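# Turn big gear so mounted small gear revolves once

## Task

Rotate the big gear far enough that the small gear seated in the tester completes at least one full revolution, and finish with the small gear still seated and engaged with the big gear; throughout, the gears must never come out of engagement and the upper centre must stay held down.

## Robot and tools

Robot: two arms, left_arm and right_arm, each ending in a sixteen-motor four-digit hand (index, middle, ring, thumb). right_arm has a right hand, left_arm a mirrored left hand. Bases in the scene frame: left_arm at (-0.034, +0.372, +0.010) m, right_arm at (+0.029, -0.349, +0.016) m, both nearly unrotated. A camera stand is fixed behind the arms.

Frames: scene frame has its origin at table-top height midway between the arms, +z up, +x out over the table, +y toward left_arm (arm names do not match image sides). Each arm reports hand pose and targets in its own base frame. Offsets in a call are read in the axes of that arm's current Hand target. Hand point axes (right hand): +z along the straight fingers toward the tips, +y out of the palm face, +x across the palm away from the thumb; on the left hand +x points toward the thumb. A rigid mast at the wrist on the palm side can collide with things.

execute_actions(actions, cameras): actions is a list of actions; each action is a list of up to 15 rows, one row per 1/30 s step, and a short action repeats its final row for the remaining steps (each action lasts 0.5 s). Every row is one flat list of 48 numbers, all in [-1, 1], covering both arms even when only one moves: left arm dx, dy, dz, rx, ry, rz; left hand's sixteen hinge goals; left current_limit; left speed; then the same 24 for the right arm. dx..rz are an offset, not a pose: a displacement of the hand point measured from that arm's Hand target as it stood when the action began, in that target's axes. Every row of one action counts from that same start, not from the previous row, and a later action starts from the new target, so repeating an offset keeps moving. Scale: 1.0 = 0.6 m for dx, dy, dz and 180 degrees for the rotation vector rx, ry, rz. All zeros re-asks for the current target. Orientation is clipped to within 40 degrees of the measured one each step; the arm may stop short, so if it rests short, send the remaining distance as a further offset. The elbow sags under load, so command somewhat higher.

Hand numbers, in this order for each arm: index_mcp, index_abd, index_pip, index_dip, middle_mcp, middle_abd, middle_pip, middle_dip, ring_mcp, ring_abd, ring_pip, ring_dip, thumb_cmc, thumb_axl, thumb_mcp, thumb_ipl. These are absolute goal angles, each scaled linearly between the hinge's two stops. Straight values: _mcp +0.75, _abd 0.00, _pip +0.58, _dip +0.70, thumb_cmc +0.71, thumb_axl +0.68, thumb_mcp +0.23, thumb_ipl +0.17. Lower numbers curl fingers toward the palm; thumb_cmc toward -1 swings the thumb in front of the palm. A zero is a real goal: to keep a hand unchanged, send back its hand_goal, hand_current_limit and hand_speed. current_limit maps -1..+1 to 0..550 mA (floor 11 mA); speed sets the set-point rate as (speed+1)/2 of 8.5 rad/s. Starting values: current_limit +0.4, speed -0.6; the last written values persist.

cameras: names to return images for; ["all"] for every camera, [] for none; default is all only when actions is empty. Cameras: cam_head_left, cam_head_right, cam_high (504x504, fixed, scene frame), cam_left_wrist, cam_right_wrist (616x616 fisheye, on the hands; may lag during motion). An unknown name invalidates the call.

zoom_image(camera, region): enlarges [x0, y0, x1, y1] pixels (max 504x504) of the newest image from that camera. read_manual(section) only returns licence text. finished_scene(scene) ends the scene irreversibly; scene is 1 or 2, and scene 1 is practice. Call it only when the goal holds without the robot.

Results: per arm, end_effector_position (m) and end_effector_quat_wxyz in the base frame, Hand target (next offsets count from it), joint positions, velocities ("within noise" means at rest), joint torques (include gravity, offset and noisy; joints 3 and 4 wrap at ±28 N m). Per hand: hand_goal, hand_measured, hand_current_ma, hand_state (moving, goal, blocked, overload), hand_current_limit, hand_speed. A few centimetres between commanded and reached pose is normal and does not by itself mean contact.

Gripping: a finger presses only while its goal lies past the object's surface; pushing the goal further squeezes harder. Sending hand_measured back as goals loosens the grip.

Avoid: dropping or releasing moving parts, slamming or striking fixed or heavy objects, very hard pushes, anything leaving the table, and contact or squeezing between the two hands (can fail the scene). Finger motors held at 495 mA or more for 5 s shut down for 10 s. Motors heat while holding, stretching or pushing into unreachable poses; at 100 °C the arm drops (a MOTOR HOT line warns at 85 °C). To stop a push, command the target back beyond the hand point. The scene keeps running while you think; the robot holds the last command.

Each tool is called after ">>>" by a JSON object that holds its "op" and its "data", one argument or row to a line.

## Session

>>> {"op": "execute_actions", "data": {
  "actions": []
}}

Scene clock: 0.00 s.
left_arm: end_effector_position=(+0.5227, +0.1981, +0.1610) hand_goal=(+0.754, +0.000, +0.576, +0.696, +0.754, +0.000, +0.576, +0.696, +0.754, +0.000, +0.576, +0.696, +0.714, +0.678, +0.226, +0.168) hand_measured=(+0.754, +0.000, +0.576, +0.696, +0.754, +0.000, +0.576, +0.696, +0.754, +0.000, +0.576, +0.696, +0.714, +0.678, +0.226, +0.168) hand_current_ma=(+0, +0, +0, +0, +0, +0, +0, +0, +0, +0, +0, +0, +0, +0, +0, +0) hand_state=(goal, goal, goal, goal, goal, goal, goal, goal, goal, goal, goal, goal, goal, goal, goal, goal) hand_current_limit=0.40 hand_speed=-0.60 end_effector_quat_wxyz=(+0.148, -0.094, +0.787, +0.592) | right_arm: end_effector_position=(+0.1373, +0.3204, +0.1275) hand_goal=(+0.754, +0.000, +0.576, +0.696, +0.754, +0.000, +0.576, +0.696, +0.754, +0.000, +0.576, +0.696, +0.714, +0.678, +0.226, +0.168) hand_measured=(+0.754, +0.000, +0.576, +0.696, +0.754, +0.000, +0.576, +0.696, +0.754, +0.000, +0.576, +0.696, +0.714, +0.678, +0.226, +0.168) hand_current_ma=(+0, +0, +0, +0, +0, +0, +0, +0, +0, +0, +0, +0, +0, +0, +0, +0) hand_state=(goal, goal, goal, goal, goal, goal, goal, goal, goal, goal, goal, goal, goal, goal, goal, goal) hand_current_limit=0.40 hand_speed=-0.60 end_effector_quat_wxyz=(-0.004, +0.251, +0.968, +0.012)
Joint positions: left_arm=[0.014 1.963 1.241 -0.365 -1.278 -1.433] | right_arm=[1.279 1.073 0.747 -1.223 -0.009 0.215]
Joint velocities: within noise
Joint torques (N m): no reading
Heat: left arm: hottest shoulder 27 °C; right arm: hottest waist 31 °C.
Hand target: left_arm +0.5280, +0.1982, +0.1650; +0.155, -0.100, +0.785, +0.591 | right_arm +0.1391, +0.3266, +0.1344; -0.004, +0.251, +0.968, +0.019

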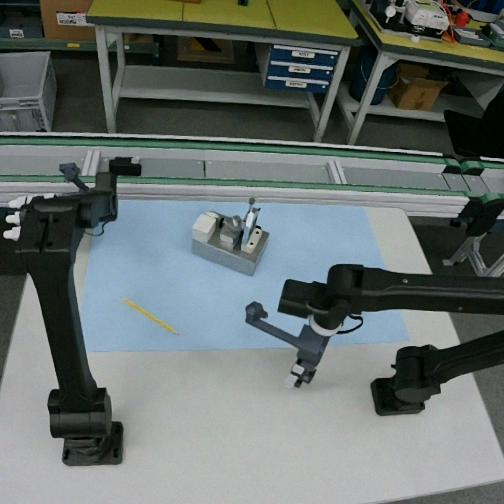

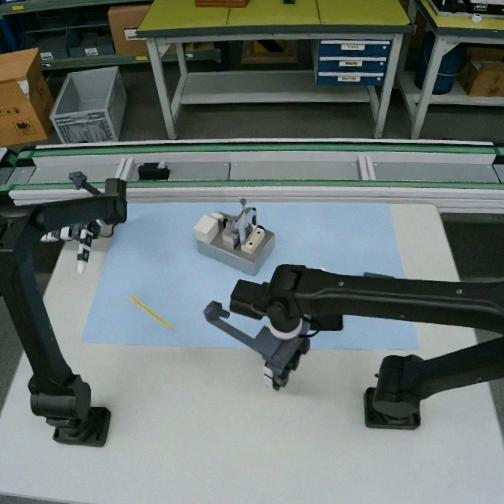

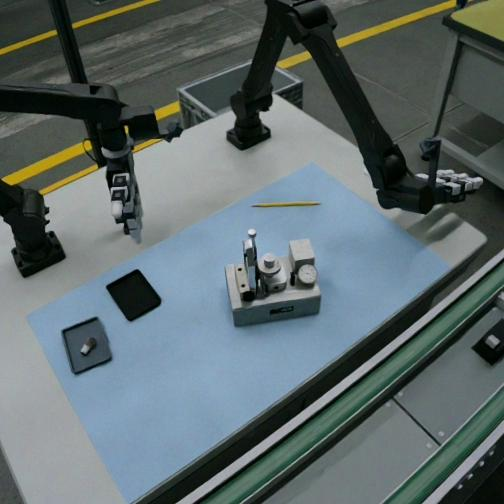

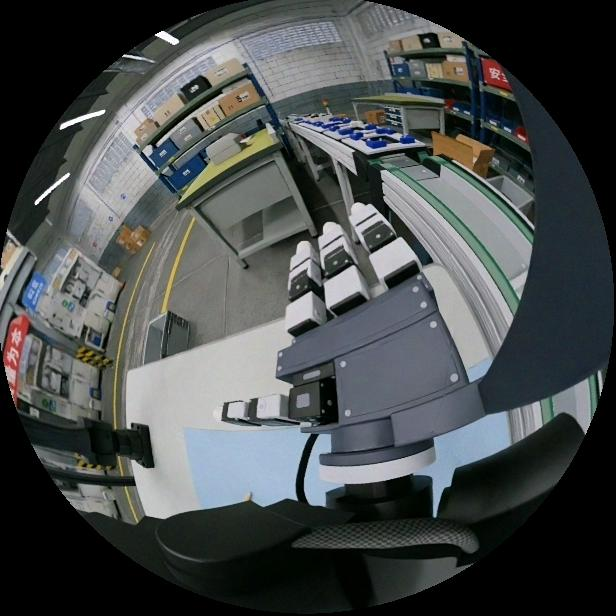

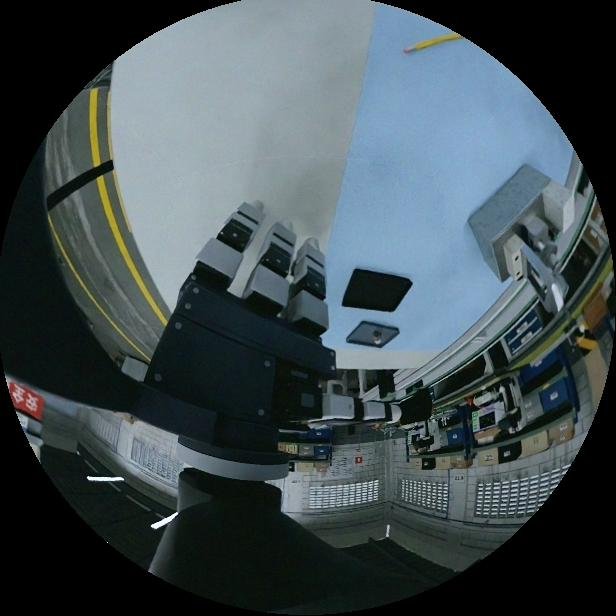

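>>> {"op": "zoom_image", "data": {
  "camera": "cam_high",
  "region": [200, 210, 350, 340]
}}

>>> {"op": "zoom_image", "data": {
  "camera": "cam_head_left",
  "region": [180, 180, 290, 290]
}}

>>> {"op": "zoom_image", "data": {
  "camera": "cam_head_right",
  "region": [180, 180, 290, 290]
}}

Scaled by 3.360.

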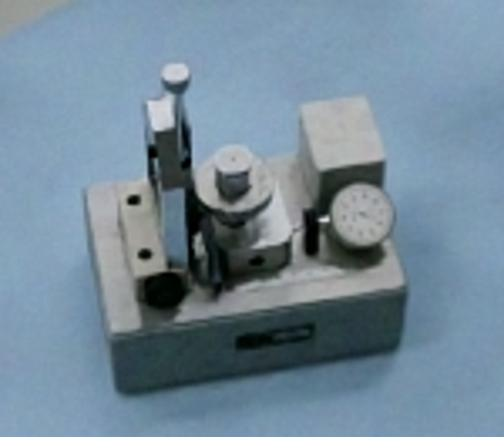

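Scaled by 4.582.

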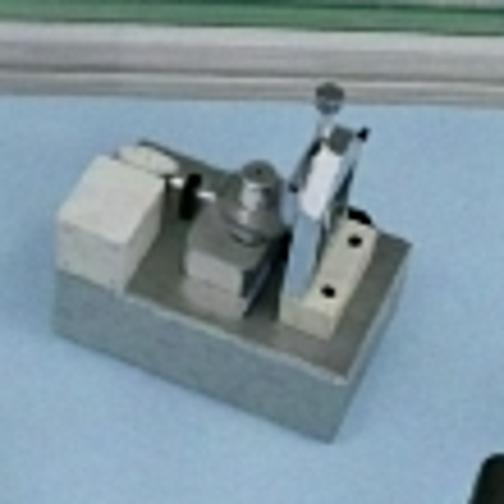

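Scaled by 4.582.

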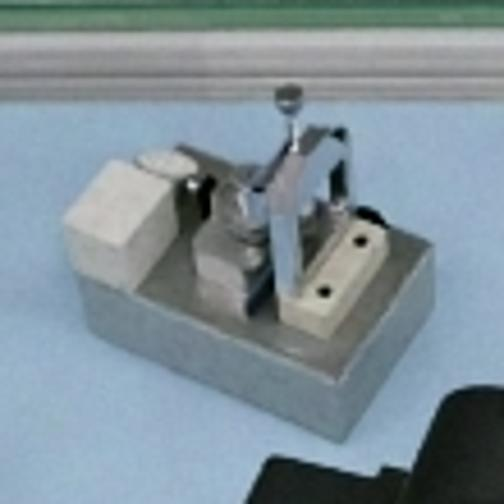

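>>> {"op": "execute_actions", "data": {
  "actions": [
    [[0,0,0,0,0,0,0.754,0,0.576,0.696,0.754,0,0.576,0.696,0.754,0,0.576,0.696,0.714,0.678,0.226,0.168,0.4,-0.6,0,0,-0.1,0,0,0,0.754,0,0.576,0.696,0.754,0,0.576,0.696,0.754,0,0.576,0.696,0.714,0.678,0.226,0.168,0.4,-0.6]],
    [[0,0,0,0,0,0,0.754,0,0.576,0.696,0.754,0,0.576,0.696,0.754,0,0.576,0.696,0.714,0.678,0.226,0.168,0.4,-0.6,0,0,-0.1,0,0,0,0.754,0,0.576,0.696,0.754,0,0.576,0.696,0.754,0,0.576,0.696,0.714,0.678,0.226,0.168,0.4,-0.6]],
    [[0,0,0,0,0,0,0.754,0,0.576,0.696,0.754,0,0.576,0.696,0.754,0,0.576,0.696,0.714,0.678,0.226,0.168,0.4,-0.6,0,0,-0.1,0,0,0,0.754,0,0.576,0.696,0.754,0,0.576,0.696,0.754,0,0.576,0.696,0.714,0.678,0.226,0.168,0.4,-0.6]]
  ],
  "cameras": ["cam_right_wrist"]
}}

Scene clock: 23.37 s.
left_arm: end_effector_position=(+0.5227, +0.1981, +0.1610) hand_goal=(+0.754, +0.000, +0.576, +0.696, +0.754, +0.000, +0.576, +0.696, +0.754, +0.000, +0.576, +0.696, +0.714, +0.678, +0.226, +0.168) hand_measured=(+0.760, +0.000, +0.576, +0.696, +0.760, +0.000, +0.576, +0.696, +0.760, +0.000, +0.576, +0.696, +0.720, +0.678, +0.226, +0.168) hand_current_ma=(+28, +0, +4, +0, +29, +0, +4, +0, +28, +0, +4, +0, +31, -4, -1, -2) hand_state=(goal, goal, goal, goal, goal, goal, goal, goal, goal, goal, goal, goal, goal, goal, goal, goal) hand_current_limit=0.40 hand_speed=-0.60 end_effector_quat_wxyz=(+0.148, -0.094, +0.787, +0.592) | right_arm: end_effector_position=(+0.1367, +0.3174, +0.3059) hand_goal=(+0.754, +0.000, +0.576, +0.696, +0.754, +0.000, +0.576, +0.696, +0.754, +0.000, +0.576, +0.696, +0.714, +0.678, +0.226, +0.168) hand_measured=(+0.754, +0.000, +0.576, +0.696, +0.754, +0.000, +0.576, +0.696, +0.754, +0.000, +0.576, +0.696, +0.714, +0.678, +0.222, +0.168) hand_current_ma=(-2, +0, +0, +0, -2, +0, +0, +0, -2, +0, +0, +0, +0, -3, -25, -2) hand_state=(goal, goal, goal, goal, goal, goal, goal, goal, goal, goal, goal, goal, goal, goal, goal, goal) hand_current_limit=0.40 hand_speed=-0.60 end_effector_quat_wxyz=(-0.002, +0.251, +0.967, +0.035)
Joint positions: left_arm=[0.014 1.963 1.241 -0.365 -1.278 -1.433] | right_arm=[1.279 0.992 1.158 -1.668 -0.007 0.215]
Joint torques (N m): left_arm=[-1.26 -17.03 7.38 0.64 -1 0.09] | right_arm=[-1.14 -5.01 11.26 0.46 0.18 0]
Heat: left arm: hottest shoulder 28 °C; right arm: hottest waist 30 °C.
Hand target: left_arm +0.5280, +0.1982, +0.1650; +0.155, -0.100, +0.785, +0.591 | right_arm +0.1387, +0.3196, +0.3143; -0.004, +0.251, +0.968, +0.019
Off the commanded pose: left_arm 0.007 m, 1 deg | right_arm 0.009 m, 2 deg.
joint sent to its limit (right arm) — joint 4 (wrist pitch), lower limit. The joint targets still meet the commanded pose.
camera_calibration:
cam_right_wrist: T_world_to_cam=[[0.987579, 0.157086, -0.00349196, -0.149032], [0.115499, -0.710698, 0.693952, -0.0508433], [0.106528, -0.685735, -0.720013, 0.547235], [0, 0, 0, 1]] pos_world=[0.0947567, 0.362535, 0.428779]
Images, in order (width x height): cam_right_wrist 616x616.

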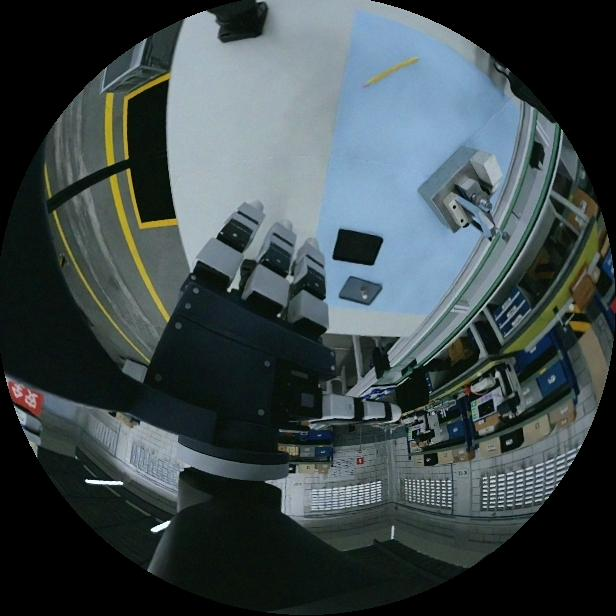

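>>> {"op": "zoom_image", "data": {
  "camera": "cam_right_wrist",
  "region": [400, 130, 530, 260]
}}

Scaled by 3.877 from the camera's 616x616 image, which has a finer 880x880 frame.

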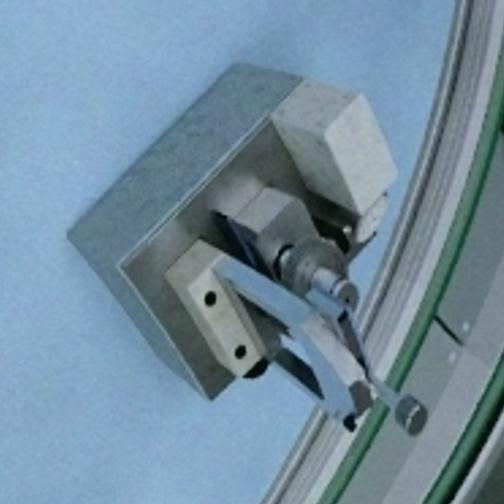

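>>> {"op": "execute_actions", "data": {
  "actions": [
    [[0,0,0,0,0,0,0.754,0,0.576,0.696,0.754,0,0.576,0.696,0.754,0,0.576,0.696,0.714,0.678,0.226,0.168,0.4,-0.6,-0.047,0.08,0,0,0,0,0.754,0,0.576,0.696,0.754,0,0.576,0.696,0.754,0,0.576,0.696,0.714,0.678,0.226,0.168,0.4,-0.6]],
    [[0,0,0,0,0,0,0.754,0,0.576,0.696,0.754,0,0.576,0.696,0.754,0,0.576,0.696,0.714,0.678,0.226,0.168,0.4,-0.6,-0.047,0.08,0,0,0,0,0.754,0,0.576,0.696,0.754,0,0.576,0.696,0.754,0,0.576,0.696,0.714,0.678,0.226,0.168,0.4,-0.6]],
    [[0,0,0,0,0,0,0.754,0,0.576,0.696,0.754,0,0.576,0.696,0.754,0,0.576,0.696,0.714,0.678,0.226,0.168,0.4,-0.6,-0.047,0.08,0,0,0,0,0.754,0,0.576,0.696,0.754,0,0.576,0.696,0.754,0,0.576,0.696,0.714,0.678,0.226,0.168,0.4,-0.6]],
    [[0,0,0,0,0,0,0.754,0,0.576,0.696,0.754,0,0.576,0.696,0.754,0,0.576,0.696,0.714,0.678,0.226,0.168,0.4,-0.6,-0.047,0.08,0,0,0,0,0.754,0,0.576,0.696,0.754,0,0.576,0.696,0.754,0,0.576,0.696,0.714,0.678,0.226,0.168,0.4,-0.6]],
    [[0,0,0,0,0,0,0.754,0,0.576,0.696,0.754,0,0.576,0.696,0.754,0,0.576,0.696,0.714,0.678,0.226,0.168,0.4,-0.6,-0.047,0.08,0,0,0,0,0.754,0,0.576,0.696,0.754,0,0.576,0.696,0.754,0,0.576,0.696,0.714,0.678,0.226,0.168,0.4,-0.6]]
  ],
  "cameras": ["cam_right_wrist","cam_high"]
}}

Scene clock: 28.90 s.
left_arm: end_effector_position=(+0.5227, +0.1981, +0.1610) hand_goal=(+0.754, +0.000, +0.576, +0.696, +0.754, +0.000, +0.576, +0.696, +0.754, +0.000, +0.576, +0.696, +0.714, +0.678, +0.226, +0.168) hand_measured=(+0.760, +0.000, +0.576, +0.696, +0.760, +0.000, +0.576, +0.696, +0.760, +0.000, +0.576, +0.696, +0.720, +0.678, +0.226, +0.168) hand_current_ma=(+28, +0, +4, +0, +29, +0, +4, +0, +28, +0, +4, +0, +31, -4, -1, -2) hand_state=(goal, goal, goal, goal, goal, goal, goal, goal, goal, goal, goal, goal, goal, goal, goal, goal) hand_current_limit=0.40 hand_speed=-0.60 end_effector_quat_wxyz=(+0.148, -0.094, +0.787, +0.592) | right_arm: end_effector_position=(+0.3761, +0.4543, +0.3144) hand_goal=(+0.754, +0.000, +0.576, +0.696, +0.754, +0.000, +0.576, +0.696, +0.754, +0.000, +0.576, +0.696, +0.714, +0.678, +0.226, +0.168) hand_measured=(+0.754, +0.000, +0.576, +0.696, +0.752, +0.000, +0.576, +0.696, +0.754, +0.000, +0.576, +0.696, +0.714, +0.678, +0.222, +0.168) hand_current_ma=(-3, +0, +1, +0, -4, +0, +1, +0, -4, +0, +1, +0, +2, -3, -25, -2) hand_state=(goal, goal, goal, goal, goal, goal, goal, goal, goal, goal, goal, goal, goal, goal, goal, goal) hand_current_limit=0.40 hand_speed=-0.60 end_effector_quat_wxyz=(-0.001, +0.257, +0.966, +0.024)
Joint positions: left_arm=[0.014 1.963 1.241 -0.365 -1.278 -1.433] | right_arm=[0.888 1.635 1.777 -1.671 -0.022 -0.163]
Joint torques (N m): left_arm=[-1.14 -17.03 7.36 0.65 -1 0.07] | right_arm=[-0.79 -17.26 11.74 0.55 0.02 -0.08]
Heat: left arm: hottest shoulder 28 °C; right arm: hottest elbow 31 °C.
Hand target: left_arm +0.5280, +0.1982, +0.1650; +0.155, -0.100, +0.785, +0.591 | right_arm +0.3784, +0.4609, +0.3203; -0.004, +0.251, +0.968, +0.019
Off the commanded pose: left_arm 0.007 m, 1 deg | right_arm 0.009 m, 1 deg.
joint sent to its limit (right arm) — joint 4 (wrist pitch), lower limit. The joint targets still meet the commanded pose.
camera_calibration:
cam_right_wrist: T_world_to_cam=[[0.989468, 0.144317, -0.0112169, -0.399465], [0.109688, -0.696968, 0.708663, 0.00417707], [0.0944542, -0.70243, -0.705458, 0.629278], [0, 0, 0, 1]] pos_world=[0.335361, 0.502585, 0.436488]
Images, in order (width x height): cam_high 504x504, cam_right_wrist 616x616.

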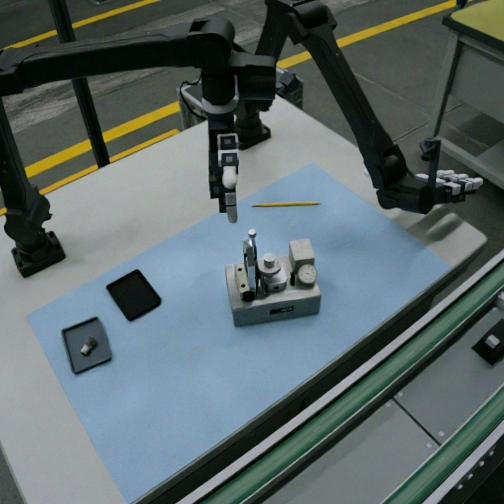

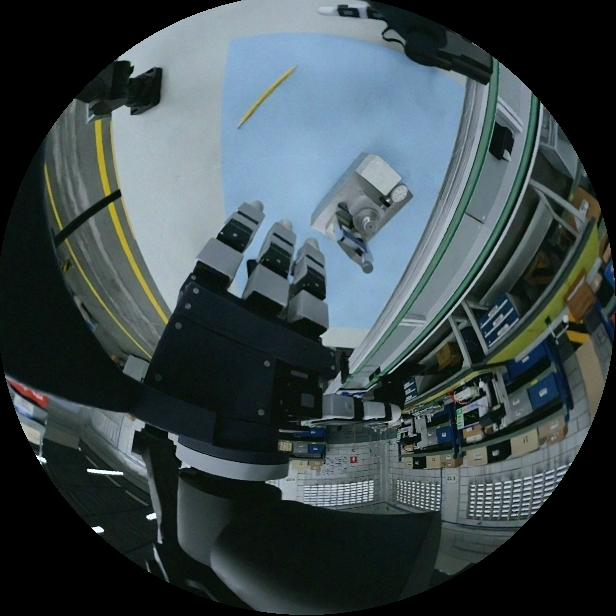

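>>> {"op": "zoom_image", "data": {
  "camera": "cam_right_wrist",
  "region": [300, 140, 420, 280]
}}

Scaled by 3.600 from the camera's 616x616 image, which has a finer 880x880 frame.

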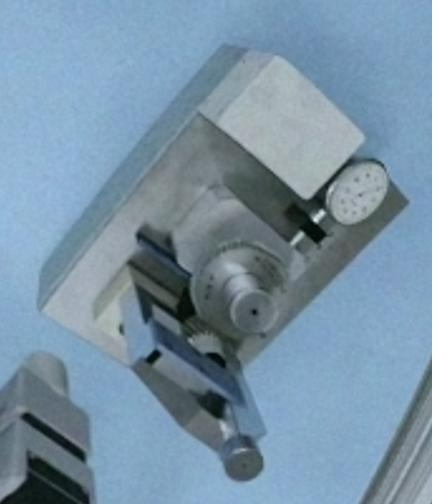

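>>> {"op": "zoom_image", "data": {
  "camera": "cam_right_wrist",
  "region": [340, 200, 390, 250]
}}

Scaled by 10.080 from the camera's 616x616 image, which has a finer 880x880 frame.

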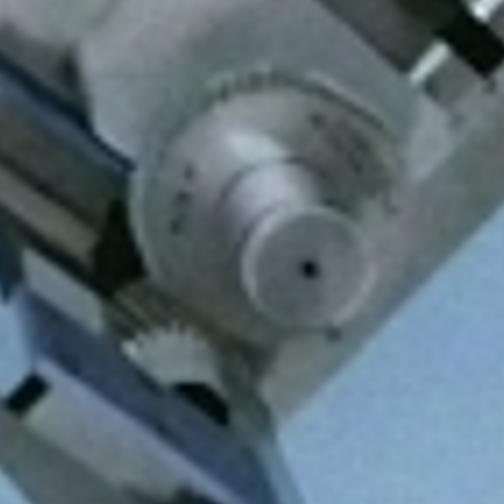

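>>> {"op": "execute_actions", "data": {
  "actions": [
    [[-0.023,0.06,-0.017,0,0,0,0.754,0,0.576,0.696,0.754,0,0.576,0.696,0.754,0,0.576,0.696,0.714,0.678,0.226,0.168,0.4,-0.6,0.047,-0.08,0,0,0,0,0.754,0,0.576,0.696,0.754,0,0.576,0.696,0.754,0,0.576,0.696,0.714,0.678,0.226,0.168,0.4,-0.6]],
    [[-0.023,0.06,-0.017,0,0,0,0.754,0,0.576,0.696,0.754,0,0.576,0.696,0.754,0,0.576,0.696,0.714,0.678,0.226,0.168,0.4,-0.6,0.047,-0.08,0,0,0,0,0.754,0,0.576,0.696,0.754,0,0.576,0.696,0.754,0,0.576,0.696,0.714,0.678,0.226,0.168,0.4,-0.6]],
    [[-0.023,0.06,-0.017,0,0,0,0.754,0,0.576,0.696,0.754,0,0.576,0.696,0.754,0,0.576,0.696,0.714,0.678,0.226,0.168,0.4,-0.6,0.047,-0.08,0,0,0,0,0.754,0,0.576,0.696,0.754,0,0.576,0.696,0.754,0,0.576,0.696,0.714,0.678,0.226,0.168,0.4,-0.6]],
    [[-0.023,0.06,-0.017,0,0,0,0.754,0,0.576,0.696,0.754,0,0.576,0.696,0.754,0,0.576,0.696,0.714,0.678,0.226,0.168,0.4,-0.6,0.047,-0.08,0,0,0,0,0.754,0,0.576,0.696,0.754,0,0.576,0.696,0.754,0,0.576,0.696,0.714,0.678,0.226,0.168,0.4,-0.6]],
    [[-0.023,0.06,-0.017,0,0,0,0.754,0,0.576,0.696,0.754,0,0.576,0.696,0.754,0,0.576,0.696,0.714,0.678,0.226,0.168,0.4,-0.6,0.047,-0.08,0,0,0,0,0.754,0,0.576,0.696,0.754,0,0.576,0.696,0.754,0,0.576,0.696,0.714,0.678,0.226,0.168,0.4,-0.6]]
  ],
  "cameras": []
}}

>>> {"op": "execute_actions", "data": {
  "actions": [
    [[0,0,0,0.0604,-0.061,0.1025,0.754,0,0.576,0.696,0.754,0,0.576,0.696,0.754,0,0.576,0.696,0.714,0.678,0.226,0.168,0.4,-0.6,0,0,0,0,0,0,0.754,0,0.576,0.696,0.754,0,0.576,0.696,0.754,0,0.576,0.696,0.714,0.678,0.226,0.168,0.4,-0.6]],
    [[0,0,0,0.0604,-0.061,0.1025,0.754,0,0.576,0.696,0.754,0,0.576,0.696,0.754,0,0.576,0.696,0.714,0.678,0.226,0.168,0.4,-0.6,0,0,0,0,0,0,0.754,0,0.576,0.696,0.754,0,0.576,0.696,0.754,0,0.576,0.696,0.714,0.678,0.226,0.168,0.4,-0.6]],
    [[0,0,0,0.0604,-0.061,0.1025,0.754,0,0.576,0.696,0.754,0,0.576,0.696,0.754,0,0.576,0.696,0.714,0.678,0.226,0.168,0.4,-0.6,0,0,0,0,0,0,0.754,0,0.576,0.696,0.754,0,0.576,0.696,0.754,0,0.576,0.696,0.714,0.678,0.226,0.168,0.4,-0.6]]
  ],
  "cameras": ["cam_high"]
}}

Scene clock: 57.00 s.
left_arm: end_effector_position=(+0.5200, +0.1981, +0.3489) hand_goal=(+0.754, +0.000, +0.576, +0.696, +0.754, +0.000, +0.576, +0.696, +0.754, +0.000, +0.576, +0.696, +0.714, +0.678, +0.226, +0.168) hand_measured=(+0.762, +0.000, +0.576, +0.696, +0.762, +0.000, +0.576, +0.696, +0.762, +0.000, +0.576, +0.696, +0.724, +0.678, +0.226, +0.168) hand_current_ma=(+39, +0, +4, +0, +39, +0, +4, +0, +38, +0, +4, +0, +52, -4, -2, -2) hand_state=(goal, goal, goal, goal, goal, goal, goal, goal, goal, goal, goal, goal, goal, goal, goal, goal) hand_current_limit=0.40 hand_speed=-0.60 end_effector_quat_wxyz=(+0.140, -0.087, +0.788, +0.593) | right_arm: end_effector_position=(+0.1354, +0.3192, +0.3141) hand_goal=(+0.754, +0.000, +0.576, +0.696, +0.754, +0.000, +0.576, +0.696, +0.754, +0.000, +0.576, +0.696, +0.714, +0.678, +0.226, +0.168) hand_measured=(+0.752, +0.000, +0.574, +0.696, +0.752, +0.000, +0.574, +0.696, +0.752, +0.000, +0.574, +0.696, +0.714, +0.678, +0.222, +0.168) hand_current_ma=(-5, +0, -5, +0, -7, +0, -5, +0, -6, +0, -6, +0, -3, -3, -22, -2) hand_state=(goal, goal, goal, goal, goal, goal, goal, goal, goal, goal, goal, goal, goal, goal, goal, goal) hand_current_limit=0.40 hand_speed=-0.60 end_effector_quat_wxyz=(-0.002, +0.244, +0.969, +0.042)
Joint positions: left_arm=[0.014 1.722 1.444 -0.822 -1.278 -1.425] | right_arm=[1.281 0.987 1.173 -1.672 -0.007 0.203]
Joint torques (N m): left_arm=[-1.32 -16.32 10.52 0.25 -1.02 0.03] | right_arm=[-1.26 -4.54 9.92 0.66 0.2 0.1]
Heat: left arm: hottest shoulder 29 °C; right arm: hottest elbow 34 °C.
Hand target: left_arm +0.5248, +0.1981, +0.3643; +0.155, -0.100, +0.785, +0.591 | right_arm +0.1387, +0.3196, +0.3142; -0.004, +0.251, +0.968, +0.019
Off the commanded pose: left_arm 0.016 m, 2 deg | right_arm 0.003 m, 3 deg.
joint sent to its limit (right arm) — joint 4 (wrist pitch), lower limit. The joint targets still meet the commanded pose.
No camera images: "cameras" was empty.

Scene clock: 59.03 s.
left_arm: end_effector_position=(+0.5178, +0.1963, +0.3458) hand_goal=(+0.754, +0.000, +0.576, +0.696, +0.754, +0.000, +0.576, +0.696, +0.754, +0.000, +0.576, +0.696, +0.714, +0.678, +0.226, +0.168) hand_measured=(+0.762, -0.002, +0.576, +0.696, +0.762, -0.002, +0.576, +0.696, +0.762, -0.002, +0.576, +0.696, +0.724, +0.678, +0.222, +0.168) hand_current_ma=(+37, -5, +2, +0, +40, -5, +2, +0, +42, -6, +3, +0, +49, -4, -21, +1) hand_state=(goal, goal, goal, goal, goal, goal, goal, goal, goal, goal, goal, goal, goal, goal, goal, goal) hand_current_limit=0.40 hand_speed=-0.60 end_effector_quat_wxyz=(+0.089, +0.474, +0.800, +0.357) | right_arm: end_effector_position=(+0.1355, +0.3192, +0.3141) hand_goal=(+0.754, +0.000, +0.576, +0.696, +0.754, +0.000, +0.576, +0.696, +0.754, +0.000, +0.576, +0.696, +0.714, +0.678, +0.226, +0.168) hand_measured=(+0.752, +0.000, +0.574, +0.696, +0.752, +0.000, +0.574, +0.696, +0.752, +0.000, +0.574, +0.696, +0.714, +0.678, +0.222, +0.168) hand_current_ma=(-5, +0, -5, +0, -7, +0, -5, +0, -6, +0, -6, +0, -3, -3, -22, -2) hand_state=(goal, goal, goal, goal, goal, goal, goal, goal, goal, goal, goal, goal, goal, goal, goal, goal) hand_current_limit=0.40 hand_speed=-0.60 end_effector_quat_wxyz=(-0.002, +0.244, +0.969, +0.042)
Joint positions: left_arm=[0.175 1.254 1.148 -0.811 -0.407 -0.185] | right_arm=[1.281 0.987 1.173 -1.672 -0.007 0.204]
Joint torques (N m): left_arm=[-0.97 -10.4 11.37 0.98 -0.29 0.13] | right_arm=[-1.26 -4.48 9.92 0.65 0.2 0.1]
Heat: left arm: hottest shoulder 29 °C; right arm: hottest elbow 34 °C.
Hand target: left_arm +0.5249, +0.1980, +0.3642; +0.096, +0.475, +0.795, +0.365 | right_arm +0.1387, +0.3196, +0.3142; -0.004, +0.251, +0.968, +0.019
Off the commanded pose: left_arm 0.020 m, 1 deg | right_arm 0.003 m, 3 deg.
joint sent to its limit (right arm) — joint 4 (wrist pitch), lower limit. The joint targets still meet the commanded pose.
Images, in order (width x height): cam_high 504x504.

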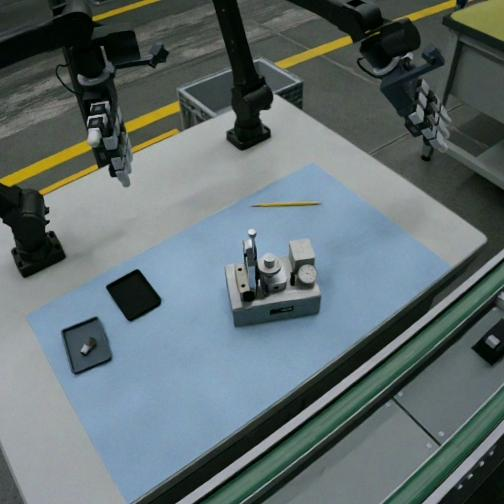

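>>> {"op": "execute_actions", "data": {
  "actions": [
    [[0,0,0,0.0604,-0.061,0.1025,0.3,0,0.1,0.4,0.3,0,0.1,0.4,0.754,0,0.576,0.696,0.714,0.678,0.226,0.168,0.4,-0.6,0,0,0,0,0,0,0.754,0,0.576,0.696,0.754,0,0.576,0.696,0.754,0,0.576,0.696,0.714,0.678,0.226,0.168,0.4,-0.6]],
    [[0,0,0,0.0604,-0.061,0.1025,-0.1,0,-0.4,0.261,-0.1,0,-0.4,0.261,0.754,0,0.576,0.696,0.714,0.678,0.226,0.168,0.4,-0.6,0,0,0,0,0,0,0.754,0,0.576,0.696,0.754,0,0.576,0.696,0.754,0,0.576,0.696,0.714,0.678,0.226,0.168,0.4,-0.6]],
    [[0,0,0,0.0604,-0.061,0.1025,-0.479,0,-0.738,0.261,-0.479,0,-0.738,0.261,0.754,0,0.576,0.696,0.714,0.678,0.226,0.168,0.4,-0.6,0,0,0,0,0,0,0.754,0,0.576,0.696,0.754,0,0.576,0.696,0.754,0,0.576,0.696,0.714,0.678,0.226,0.168,0.4,-0.6]]
  ],
  "cameras": ["cam_high","cam_left_wrist"]
}}

Scene clock: 62.87 s.
left_arm: end_effector_position=(+0.5210, +0.1924, +0.3504) hand_goal=(-0.478, +0.000, -0.738, +0.262, -0.478, +0.000, -0.738, +0.262, +0.754, +0.000, +0.576, +0.696, +0.714, +0.678, +0.226, +0.168) hand_measured=(-0.462, +0.000, -0.736, +0.264, -0.462, +0.000, -0.736, +0.264, +0.754, -0.002, +0.576, +0.696, +0.716, +0.678, +0.222, +0.168) hand_current_ma=(+81, -1, +12, +12, +83, -2, +13, +13, +4, -5, -3, +0, +11, -4, -28, +1) hand_state=(goal, goal, goal, goal, goal, goal, goal, goal, goal, goal, goal, goal, goal, goal, goal, goal) hand_current_limit=0.40 hand_speed=-0.60 end_effector_quat_wxyz=(+0.011, +0.862, +0.504, +0.046) | right_arm: end_effector_position=(+0.1355, +0.3192, +0.3141) hand_goal=(+0.754, +0.000, +0.576, +0.696, +0.754, +0.000, +0.576, +0.696, +0.754, +0.000, +0.576, +0.696, +0.714, +0.678, +0.226, +0.168) hand_measured=(+0.752, +0.000, +0.574, +0.696, +0.752, +0.000, +0.574, +0.696, +0.752, +0.000, +0.574, +0.696, +0.714, +0.678, +0.222, +0.168) hand_current_ma=(-5, +0, -5, +0, -7, +0, -5, +0, -6, +0, -6, +0, -3, -3, -22, -2) hand_state=(goal, goal, goal, goal, goal, goal, goal, goal, goal, goal, goal, goal, goal, goal, goal, goal) hand_current_limit=0.40 hand_speed=-0.60 end_effector_quat_wxyz=(-0.002, +0.244, +0.969, +0.042)
Joint positions: left_arm=[0.464 1.57 1.782 -1.689 0.017 0.975] | right_arm=[1.281 0.987 1.173 -1.672 -0.007 0.204]
Joint torques (N m): left_arm=[-0.79 -13.51 10.67 0.02 0.17 0.1] | right_arm=[-1.32 -4.54 9.94 0.65 0.19 0.11]
Heat: left arm: hottest shoulder 29 °C; right arm: hottest elbow 34 °C.
Hand target: left_arm +0.5249, +0.1981, +0.3644; +0.000, +0.866, +0.500, -0.001 | right_arm +0.1387, +0.3196, +0.3142; -0.004, +0.251, +0.968, +0.019
Off the commanded pose: left_arm 0.016 m, 6 deg | right_arm 0.003 m, 3 deg.
joint sent to its limit (left arm) — joint 4 (wrist pitch), lower limit. The joint targets are off in orientation, not in position.
joint sent to its limit (right arm) — joint 4 (wrist pitch), lower limit. The joint targets still meet the commanded pose.
camera_calibration:
cam_left_wrist: T_world_to_cam=[[-0.938109, -0.335697, -0.0852043, 0.549101], [-0.287383, 0.617188, 0.732455, -0.27363], [-0.193296, 0.711608, -0.675463, 0.3254], [0, 0, 0, 1]] pos_world=[0.499378, 0.121655, 0.467003]
Images, in order (width x height): cam_high 504x504, cam_left_wrist 616x616.

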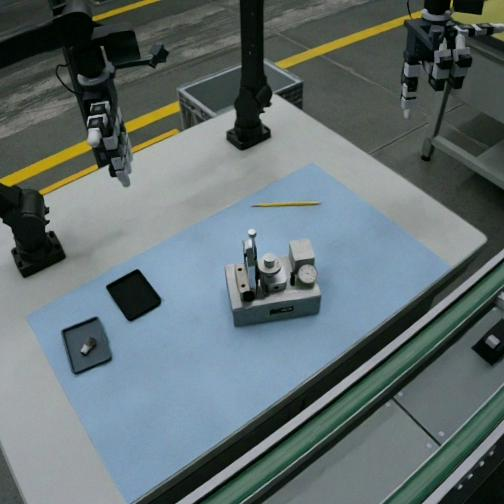

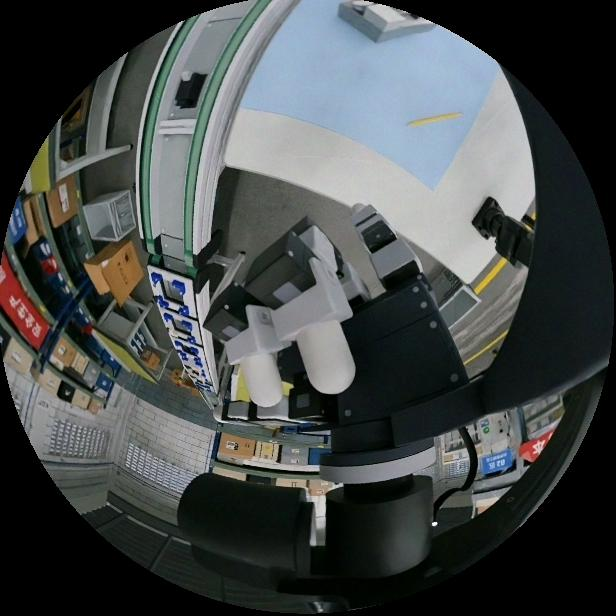

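>>> {"op": "execute_actions", "data": {
  "actions": [
    [[-0.0678,0.0692,0,0,0,0,-0.479,0,-0.738,0.261,-0.479,0,-0.738,0.261,0.754,0,0.576,0.696,0.714,0.678,0.226,0.168,0.4,-0.6,0,0,0,0,0,0,0.754,0,0.576,0.696,0.754,0,0.576,0.696,0.754,0,0.576,0.696,0.714,0.678,0.226,0.168,0.4,-0.6]],
    [[-0.0678,0.0692,0,0,0,0,-0.479,0,-0.738,0.261,-0.479,0,-0.738,0.261,0.754,0,0.576,0.696,0.714,0.678,0.226,0.168,0.4,-0.6,0,0,0,0,0,0,0.754,0,0.576,0.696,0.754,0,0.576,0.696,0.754,0,0.576,0.696,0.714,0.678,0.226,0.168,0.4,-0.6]],
    [[-0.0678,0.0692,0,0,0,0,-0.479,0,-0.738,0.261,-0.479,0,-0.738,0.261,0.754,0,0.576,0.696,0.714,0.678,0.226,0.168,0.4,-0.6,0,0,0,0,0,0,0.754,0,0.576,0.696,0.754,0,0.576,0.696,0.754,0,0.576,0.696,0.714,0.678,0.226,0.168,0.4,-0.6]],
    [[-0.0678,0.0692,0,0,0,0,-0.479,0,-0.738,0.261,-0.479,0,-0.738,0.261,0.754,0,0.576,0.696,0.714,0.678,0.226,0.168,0.4,-0.6,0,0,0,0,0,0,0.754,0,0.576,0.696,0.754,0,0.576,0.696,0.754,0,0.576,0.696,0.714,0.678,0.226,0.168,0.4,-0.6]],
    [[-0.0678,0.0692,0,0,0,0,-0.479,0,-0.738,0.261,-0.479,0,-0.738,0.261,0.754,0,0.576,0.696,0.714,0.678,0.226,0.168,0.4,-0.6,0,0,0,0,0,0,0.754,0,0.576,0.696,0.754,0,0.576,0.696,0.754,0,0.576,0.696,0.714,0.678,0.226,0.168,0.4,-0.6]],
    [[-0.0678,0.0692,0,0,0,0,-0.479,0,-0.738,0.261,-0.479,0,-0.738,0.261,0.754,0,0.576,0.696,0.714,0.678,0.226,0.168,0.4,-0.6,0,0,0,0,0,0,0.754,0,0.576,0.696,0.754,0,0.576,0.696,0.754,0,0.576,0.696,0.714,0.678,0.226,0.168,0.4,-0.6]]
  ],
  "cameras": ["cam_high","cam_left_wrist"]
}}

>>> {"op": "zoom_image", "data": {
  "camera": "cam_left_wrist",
  "region": [180, 60, 480, 360]
}}

Scene clock: 69.63 s.
left_arm: end_effector_position=(+0.6075, -0.1415, +0.3500) hand_goal=(-0.478, +0.000, -0.738, +0.262, -0.478, +0.000, -0.738, +0.262, +0.754, +0.000, +0.576, +0.696, +0.714, +0.678, +0.226, +0.168) hand_measured=(-0.464, +0.000, -0.736, +0.264, -0.462, +0.000, -0.736, +0.264, +0.754, -0.002, +0.576, +0.696, +0.716, +0.678, +0.222, +0.168) hand_current_ma=(+76, -1, +7, +11, +79, -2, +8, +12, +4, -5, -3, +0, +13, -4, -29, +1) hand_state=(goal, goal, goal, goal, goal, goal, goal, goal, goal, goal, goal, goal, goal, goal, goal, goal) hand_current_limit=0.40 hand_speed=-0.60 end_effector_quat_wxyz=(+0.038, +0.870, +0.490, +0.040) | right_arm: end_effector_position=(+0.1355, +0.3192, +0.3141) hand_goal=(+0.754, +0.000, +0.576, +0.696, +0.754, +0.000, +0.576, +0.696, +0.754, +0.000, +0.576, +0.696, +0.714, +0.678, +0.226, +0.168) hand_measured=(+0.752, +0.000, +0.574, +0.696, +0.752, +0.000, +0.574, +0.696, +0.752, +0.000, +0.574, +0.696, +0.714, +0.678, +0.222, +0.168) hand_current_ma=(-5, +0, -5, +0, -7, +0, -5, +0, -6, +0, -6, +0, -3, -3, -22, -2) hand_state=(goal, goal, goal, goal, goal, goal, goal, goal, goal, goal, goal, goal, goal, goal, goal, goal) hand_current_limit=0.40 hand_speed=-0.60 end_effector_quat_wxyz=(-0.002, +0.244, +0.969, +0.042)
Joint positions: left_arm=[-0.218 1.699 1.934 -1.695 0.002 0.327] | right_arm=[1.281 0.987 1.173 -1.672 -0.007 0.204]
Joint torques (N m): left_arm=[-0.62 -14.74 11.11 0.32 0.09 -0.11] | right_arm=[-1.26 -4.54 9.92 0.66 0.2 0.11]
Heat: left arm: hottest shoulder 29 °C; right arm: hottest elbow 35 °C.
Hand target: left_arm +0.6182, -0.1380, +0.3645; +0.000, +0.866, +0.500, -0.001 | right_arm +0.1387, +0.3196, +0.3142; -0.004, +0.251, +0.968, +0.019
Off the commanded pose: left_arm 0.018 m, 7 deg | right_arm 0.003 m, 3 deg.
joint sent to its limit (left arm) — joint 4 (wrist pitch), lower limit. The joint targets are off in orientation, not in position.
joint sent to its limit (right arm) — joint 4 (wrist pitch), lower limit. The joint targets still meet the commanded pose.
camera_calibration:
cam_left_wrist: T_world_to_cam=[[-0.94809, -0.306496, -0.0847651, 0.528149], [-0.276445, 0.662632, 0.696058, -0.0297774], [-0.157171, 0.683359, -0.712964, 0.566592], [0, 0, 0, 1]] pos_world=[0.581552, -0.205579, 0.469455]
Images, in order (width x height): cam_high 504x504, cam_left_wrist 616x616.

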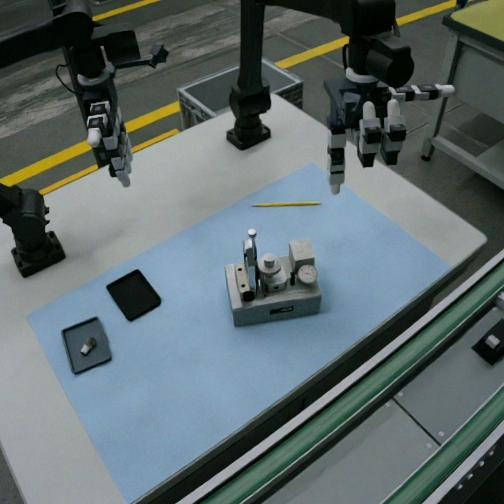

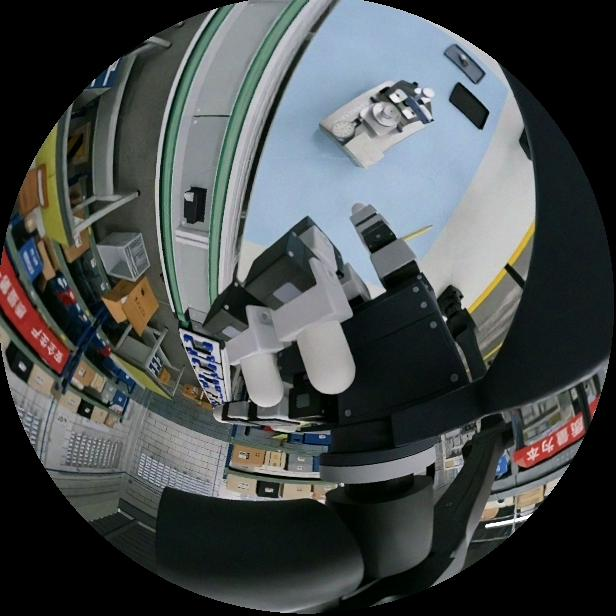

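Scaled by 1.680 from the camera's 616x616 image, which has a finer 880x880 frame.

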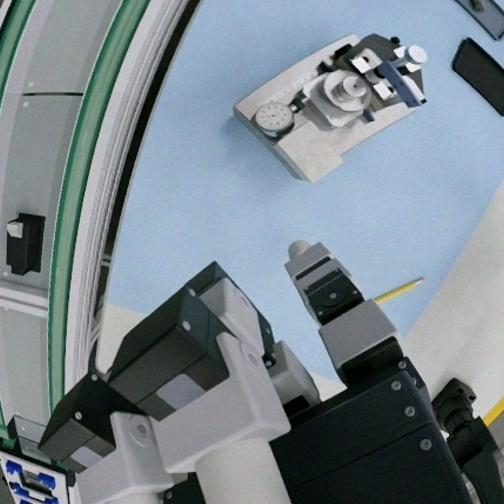

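>>> {"op": "execute_actions", "data": {
  "actions": [
    [[-0.0623,0.05,0,0,0,0,-0.479,0,-0.738,0.261,-0.479,0,-0.738,0.261,0.754,0,0.576,0.696,0.714,0.678,0.226,0.168,0.4,-0.6,0,0,0,0,0,0,0.754,0,0.576,0.696,0.754,0,0.576,0.696,0.754,0,0.576,0.696,0.714,0.678,0.226,0.168,0.4,-0.6]],
    [[-0.0623,0.05,0,0,0,0,-0.479,0,-0.738,0.261,-0.479,0,-0.738,0.261,0.754,0,0.576,0.696,0.714,0.678,0.226,0.168,0.4,-0.6,0,0,0,0,0,0,0.754,0,0.576,0.696,0.754,0,0.576,0.696,0.754,0,0.576,0.696,0.714,0.678,0.226,0.168,0.4,-0.6]],
    [[-0.0623,0.05,0.03,0,0,0,-0.479,0,-0.738,0.261,-0.479,0,-0.738,0.261,0.754,0,0.576,0.696,0.714,0.678,0.226,0.168,0.4,-0.6,0,0,0,0,0,0,0.754,0,0.576,0.696,0.754,0,0.576,0.696,0.754,0,0.576,0.696,0.714,0.678,0.226,0.168,0.4,-0.6]]
  ],
  "cameras": ["cam_high","cam_head_left","cam_left_wrist"]
}}

>>> {"op": "zoom_image", "data": {
  "camera": "cam_left_wrist",
  "region": [260, 60, 460, 260]
}}

Scene clock: 76.70 s.
left_arm: end_effector_position=(+0.6324, -0.2783, +0.3299) hand_goal=(-0.478, +0.000, -0.738, +0.262, -0.478, +0.000, -0.738, +0.262, +0.754, +0.000, +0.576, +0.696, +0.714, +0.678, +0.226, +0.168) hand_measured=(-0.464, +0.000, -0.736, +0.264, -0.464, +0.000, -0.736, +0.264, +0.756, +0.000, +0.576, +0.696, +0.718, +0.678, +0.222, +0.168) hand_current_ma=(+72, -1, +6, +11, +75, -2, +7, +12, +6, -4, -3, +0, +16, -4, -29, +1) hand_state=(goal, goal, goal, goal, goal, goal, goal, goal, goal, goal, goal, goal, goal, goal, goal, goal) hand_current_limit=0.40 hand_speed=-0.60 end_effector_quat_wxyz=(+0.050, +0.869, +0.491, +0.038) | right_arm: end_effector_position=(+0.1355, +0.3192, +0.3141) hand_goal=(+0.754, +0.000, +0.576, +0.696, +0.754, +0.000, +0.576, +0.696, +0.754, +0.000, +0.576, +0.696, +0.714, +0.678, +0.226, +0.168) hand_measured=(+0.752, +0.000, +0.574, +0.696, +0.752, +0.000, +0.574, +0.696, +0.752, +0.000, +0.574, +0.696, +0.714, +0.678, +0.222, +0.168) hand_current_ma=(-5, +0, -5, +0, -7, +0, -5, +0, -6, +0, -6, +0, -3, -3, -22, -2) hand_state=(goal, goal, goal, goal, goal, goal, goal, goal, goal, goal, goal, goal, goal, goal, goal, goal) hand_current_limit=0.40 hand_speed=-0.60 end_effector_quat_wxyz=(-0.002, +0.244, +0.969, +0.042)
Joint positions: left_arm=[-0.434 1.885 2.135 -1.695 -0.003 0.108] | right_arm=[1.281 0.987 1.173 -1.672 -0.007 0.204]
Joint torques (N m): left_arm=[-1.32 -17.49 10.97 0.31 0.04 -0.11] | right_arm=[-1.26 -4.54 9.92 0.65 0.2 0.11]
Heat: left arm: hottest shoulder 30 °C; right arm: hottest elbow 35 °C.
Hand target: left_arm +0.6399, -0.2801, +0.3466; +0.000, +0.866, +0.500, -0.001 | right_arm +0.1387, +0.3196, +0.3142; -0.004, +0.251, +0.968, +0.019
Off the commanded pose: left_arm 0.018 m, 7 deg | right_arm 0.003 m, 3 deg.
joint sent to its limit (left arm) — joint 4 (wrist pitch), lower limit. The joint targets are off in orientation, not in position.
joint sent to its limit (right arm) — joint 4 (wrist pitch), lower limit. The joint targets still meet the commanded pose.
camera_calibration:
cam_left_wrist: T_world_to_cam=[[-0.946709, -0.310611, -0.0852203, 0.50634], [-0.283638, 0.678612, 0.677521, 0.0968148], [-0.152614, 0.665587, -0.73055, 0.647628], [0, 0, 0, 1]] pos_world=[0.605654, -0.339478, 0.450681]
Images, in order (width x height): cam_head_left 504x504, cam_high 504x504, cam_left_wrist 616x616.

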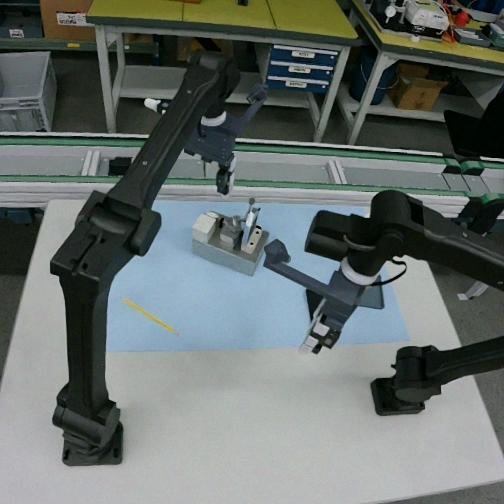

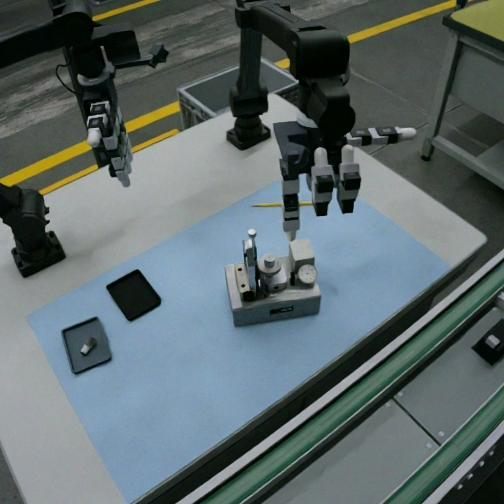

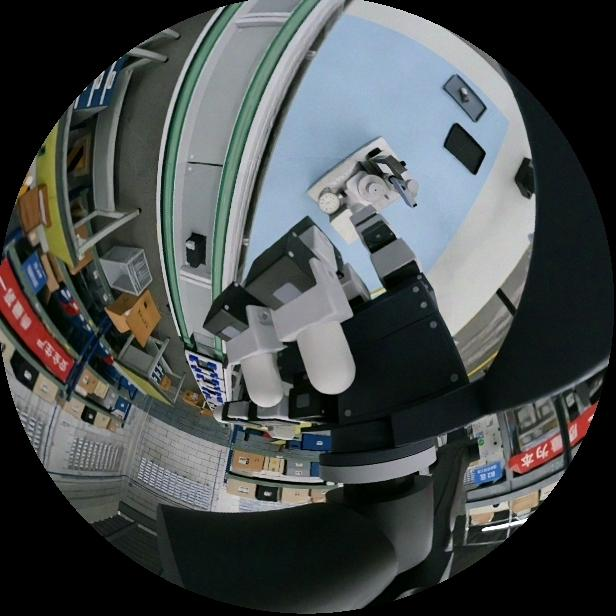

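Scaled by 2.520 from the camera's 616x616 image, which has a finer 880x880 frame.

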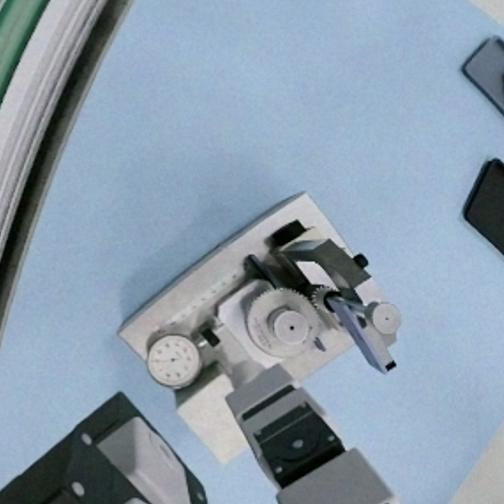

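>>> {"op": "zoom_image", "data": {
  "camera": "cam_left_wrist",
  "region": [330, 150, 430, 250]
}}

Scaled by 5.040 from the camera's 616x616 image, which has a finer 880x880 frame.

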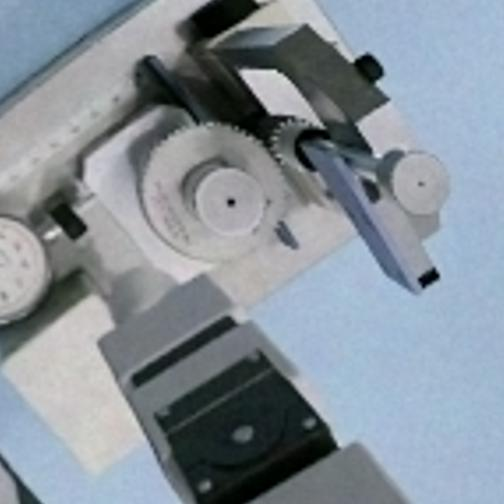

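>>> {"op": "execute_actions", "data": {
  "actions": [
    [[0,0,0.0625,0,0,0,-0.479,0,-0.738,0.261,-0.479,0,-0.738,0.261,0.754,0,0.576,0.696,0.714,0.678,0.226,0.168,0.4,-0.6,0,0,0,0,0,0,0.754,0,0.576,0.696,0.754,0,0.576,0.696,0.754,0,0.576,0.696,0.714,0.678,0.226,0.168,0.4,-0.6]],
    [[-0.0143,-0.0148,0.0625,0,0,0,-0.479,0,-0.738,0.261,-0.479,0,-0.738,0.261,0.754,0,0.576,0.696,0.714,0.678,0.226,0.168,0.4,-0.6,0,0,0,0,0,0,0.754,0,0.576,0.696,0.754,0,0.576,0.696,0.754,0,0.576,0.696,0.714,0.678,0.226,0.168,0.4,-0.6]]
  ],
  "cameras": ["cam_high","cam_left_wrist"]
}}

>>> {"op": "zoom_image", "data": {
  "camera": "cam_left_wrist",
  "region": [310, 150, 440, 280]
}}

>>> {"op": "zoom_image", "data": {
  "camera": "cam_high",
  "region": [200, 190, 340, 330]
}}

Scene clock: 86.87 s.
left_arm: end_effector_position=(+0.6298, -0.2758, +0.2748) hand_goal=(-0.478, +0.000, -0.738, +0.262, -0.478, +0.000, -0.738, +0.262, +0.754, +0.000, +0.576, +0.696, +0.714, +0.678, +0.226, +0.168) hand_measured=(-0.466, +0.000, -0.736, +0.264, -0.466, +0.000, -0.736, +0.264, +0.754, +0.000, +0.576, +0.696, +0.716, +0.678, +0.222, +0.168) hand_current_ma=(+65, -1, +6, +11, +67, -2, +7, +12, +0, -4, -3, +0, +12, -4, -29, +1) hand_state=(goal, goal, goal, goal, goal, goal, goal, goal, goal, goal, goal, goal, goal, goal, goal, goal) hand_current_limit=0.40 hand_speed=-0.60 end_effector_quat_wxyz=(+0.011, +0.866, +0.499, +0.009) | right_arm: end_effector_position=(+0.1355, +0.3192, +0.3141) hand_goal=(+0.754, +0.000, +0.576, +0.696, +0.754, +0.000, +0.576, +0.696, +0.754, +0.000, +0.576, +0.696, +0.714, +0.678, +0.226, +0.168) hand_measured=(+0.752, +0.000, +0.574, +0.696, +0.752, +0.000, +0.574, +0.696, +0.752, +0.000, +0.574, +0.696, +0.714, +0.678, +0.222, +0.168) hand_current_ma=(-5, +0, -5, +0, -7, +0, -5, +0, -6, +0, -6, +0, -3, -3, -22, -2) hand_state=(goal, goal, goal, goal, goal, goal, goal, goal, goal, goal, goal, goal, goal, goal, goal, goal) hand_current_limit=0.40 hand_speed=-0.60 end_effector_quat_wxyz=(-0.002, +0.244, +0.969, +0.042)
Joint positions: left_arm=[-0.434 1.924 2.075 -1.695 -0.002 0.091] | right_arm=[1.281 0.987 1.173 -1.672 -0.007 0.204]
Joint torques (N m): left_arm=[-2.08 -17.67 7.95 0.1 0.12 -0.11] | right_arm=[-1.26 -4.54 9.94 0.65 0.2 0.1]
Heat: left arm: hottest shoulder 31 °C; right arm: hottest elbow 35 °C.
Hand target: left_arm +0.6279, -0.2831, +0.2715; +0.000, +0.866, +0.500, -0.001 | right_arm +0.1387, +0.3196, +0.3142; -0.004, +0.251, +0.968, +0.019
Off the commanded pose: left_arm 0.008 m, 2 deg | right_arm 0.003 m, 3 deg.
joint sent to its limit (left arm) — joint 4 (wrist pitch), lower limit. The joint targets still meet the commanded pose.
joint sent to its limit (right arm) — joint 4 (wrist pitch), lower limit. The joint targets still meet the commanded pose.
camera_calibration:
cam_left_wrist: T_world_to_cam=[[-0.945937, -0.324151, -0.0113538, 0.475413], [-0.230398, 0.646884, 0.726951, 0.0758566], [-0.228297, 0.690266, -0.686596, 0.647716], [0, 0, 0, 1]] pos_world=[0.61506, -0.342061, 0.394972]
Images, in order (width x height): cam_high 504x504, cam_left_wrist 616x616.

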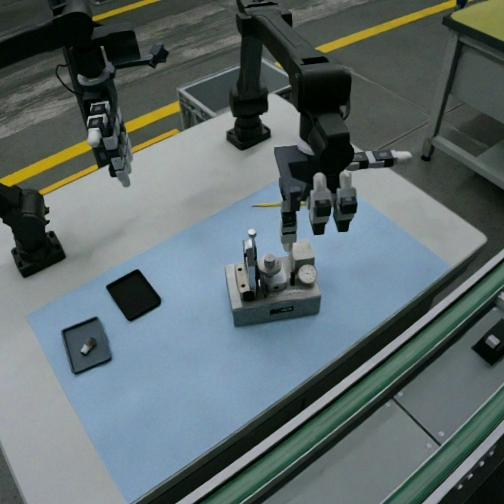

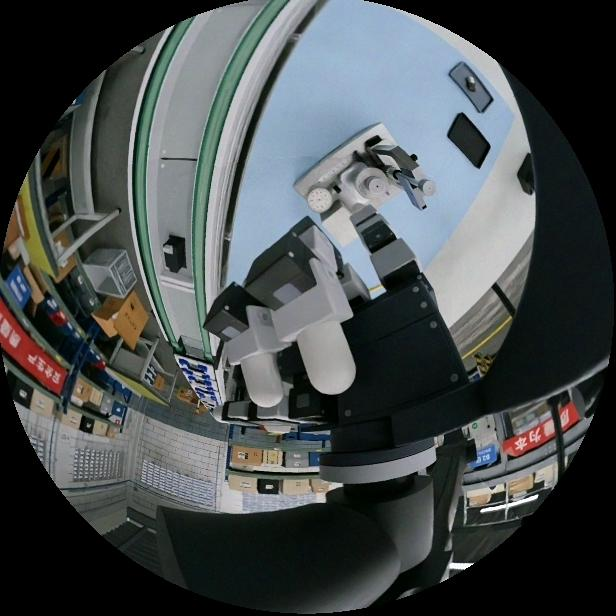

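Scaled by 3.877 from the camera's 616x616 image, which has a finer 880x880 frame.

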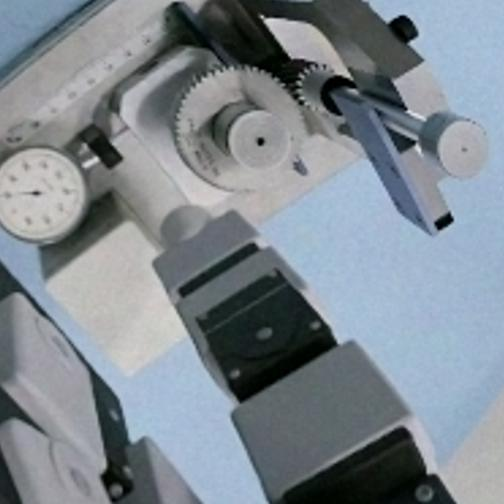

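Scaled by 3.600.

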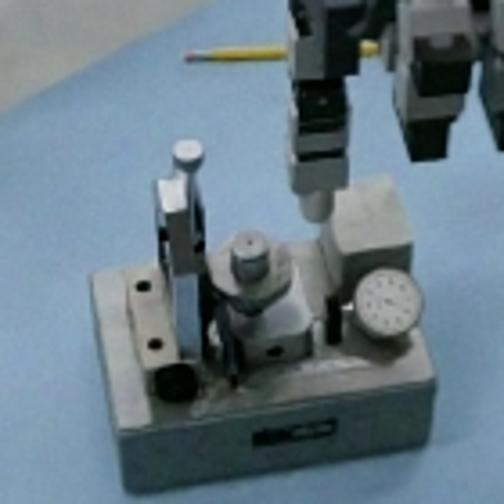

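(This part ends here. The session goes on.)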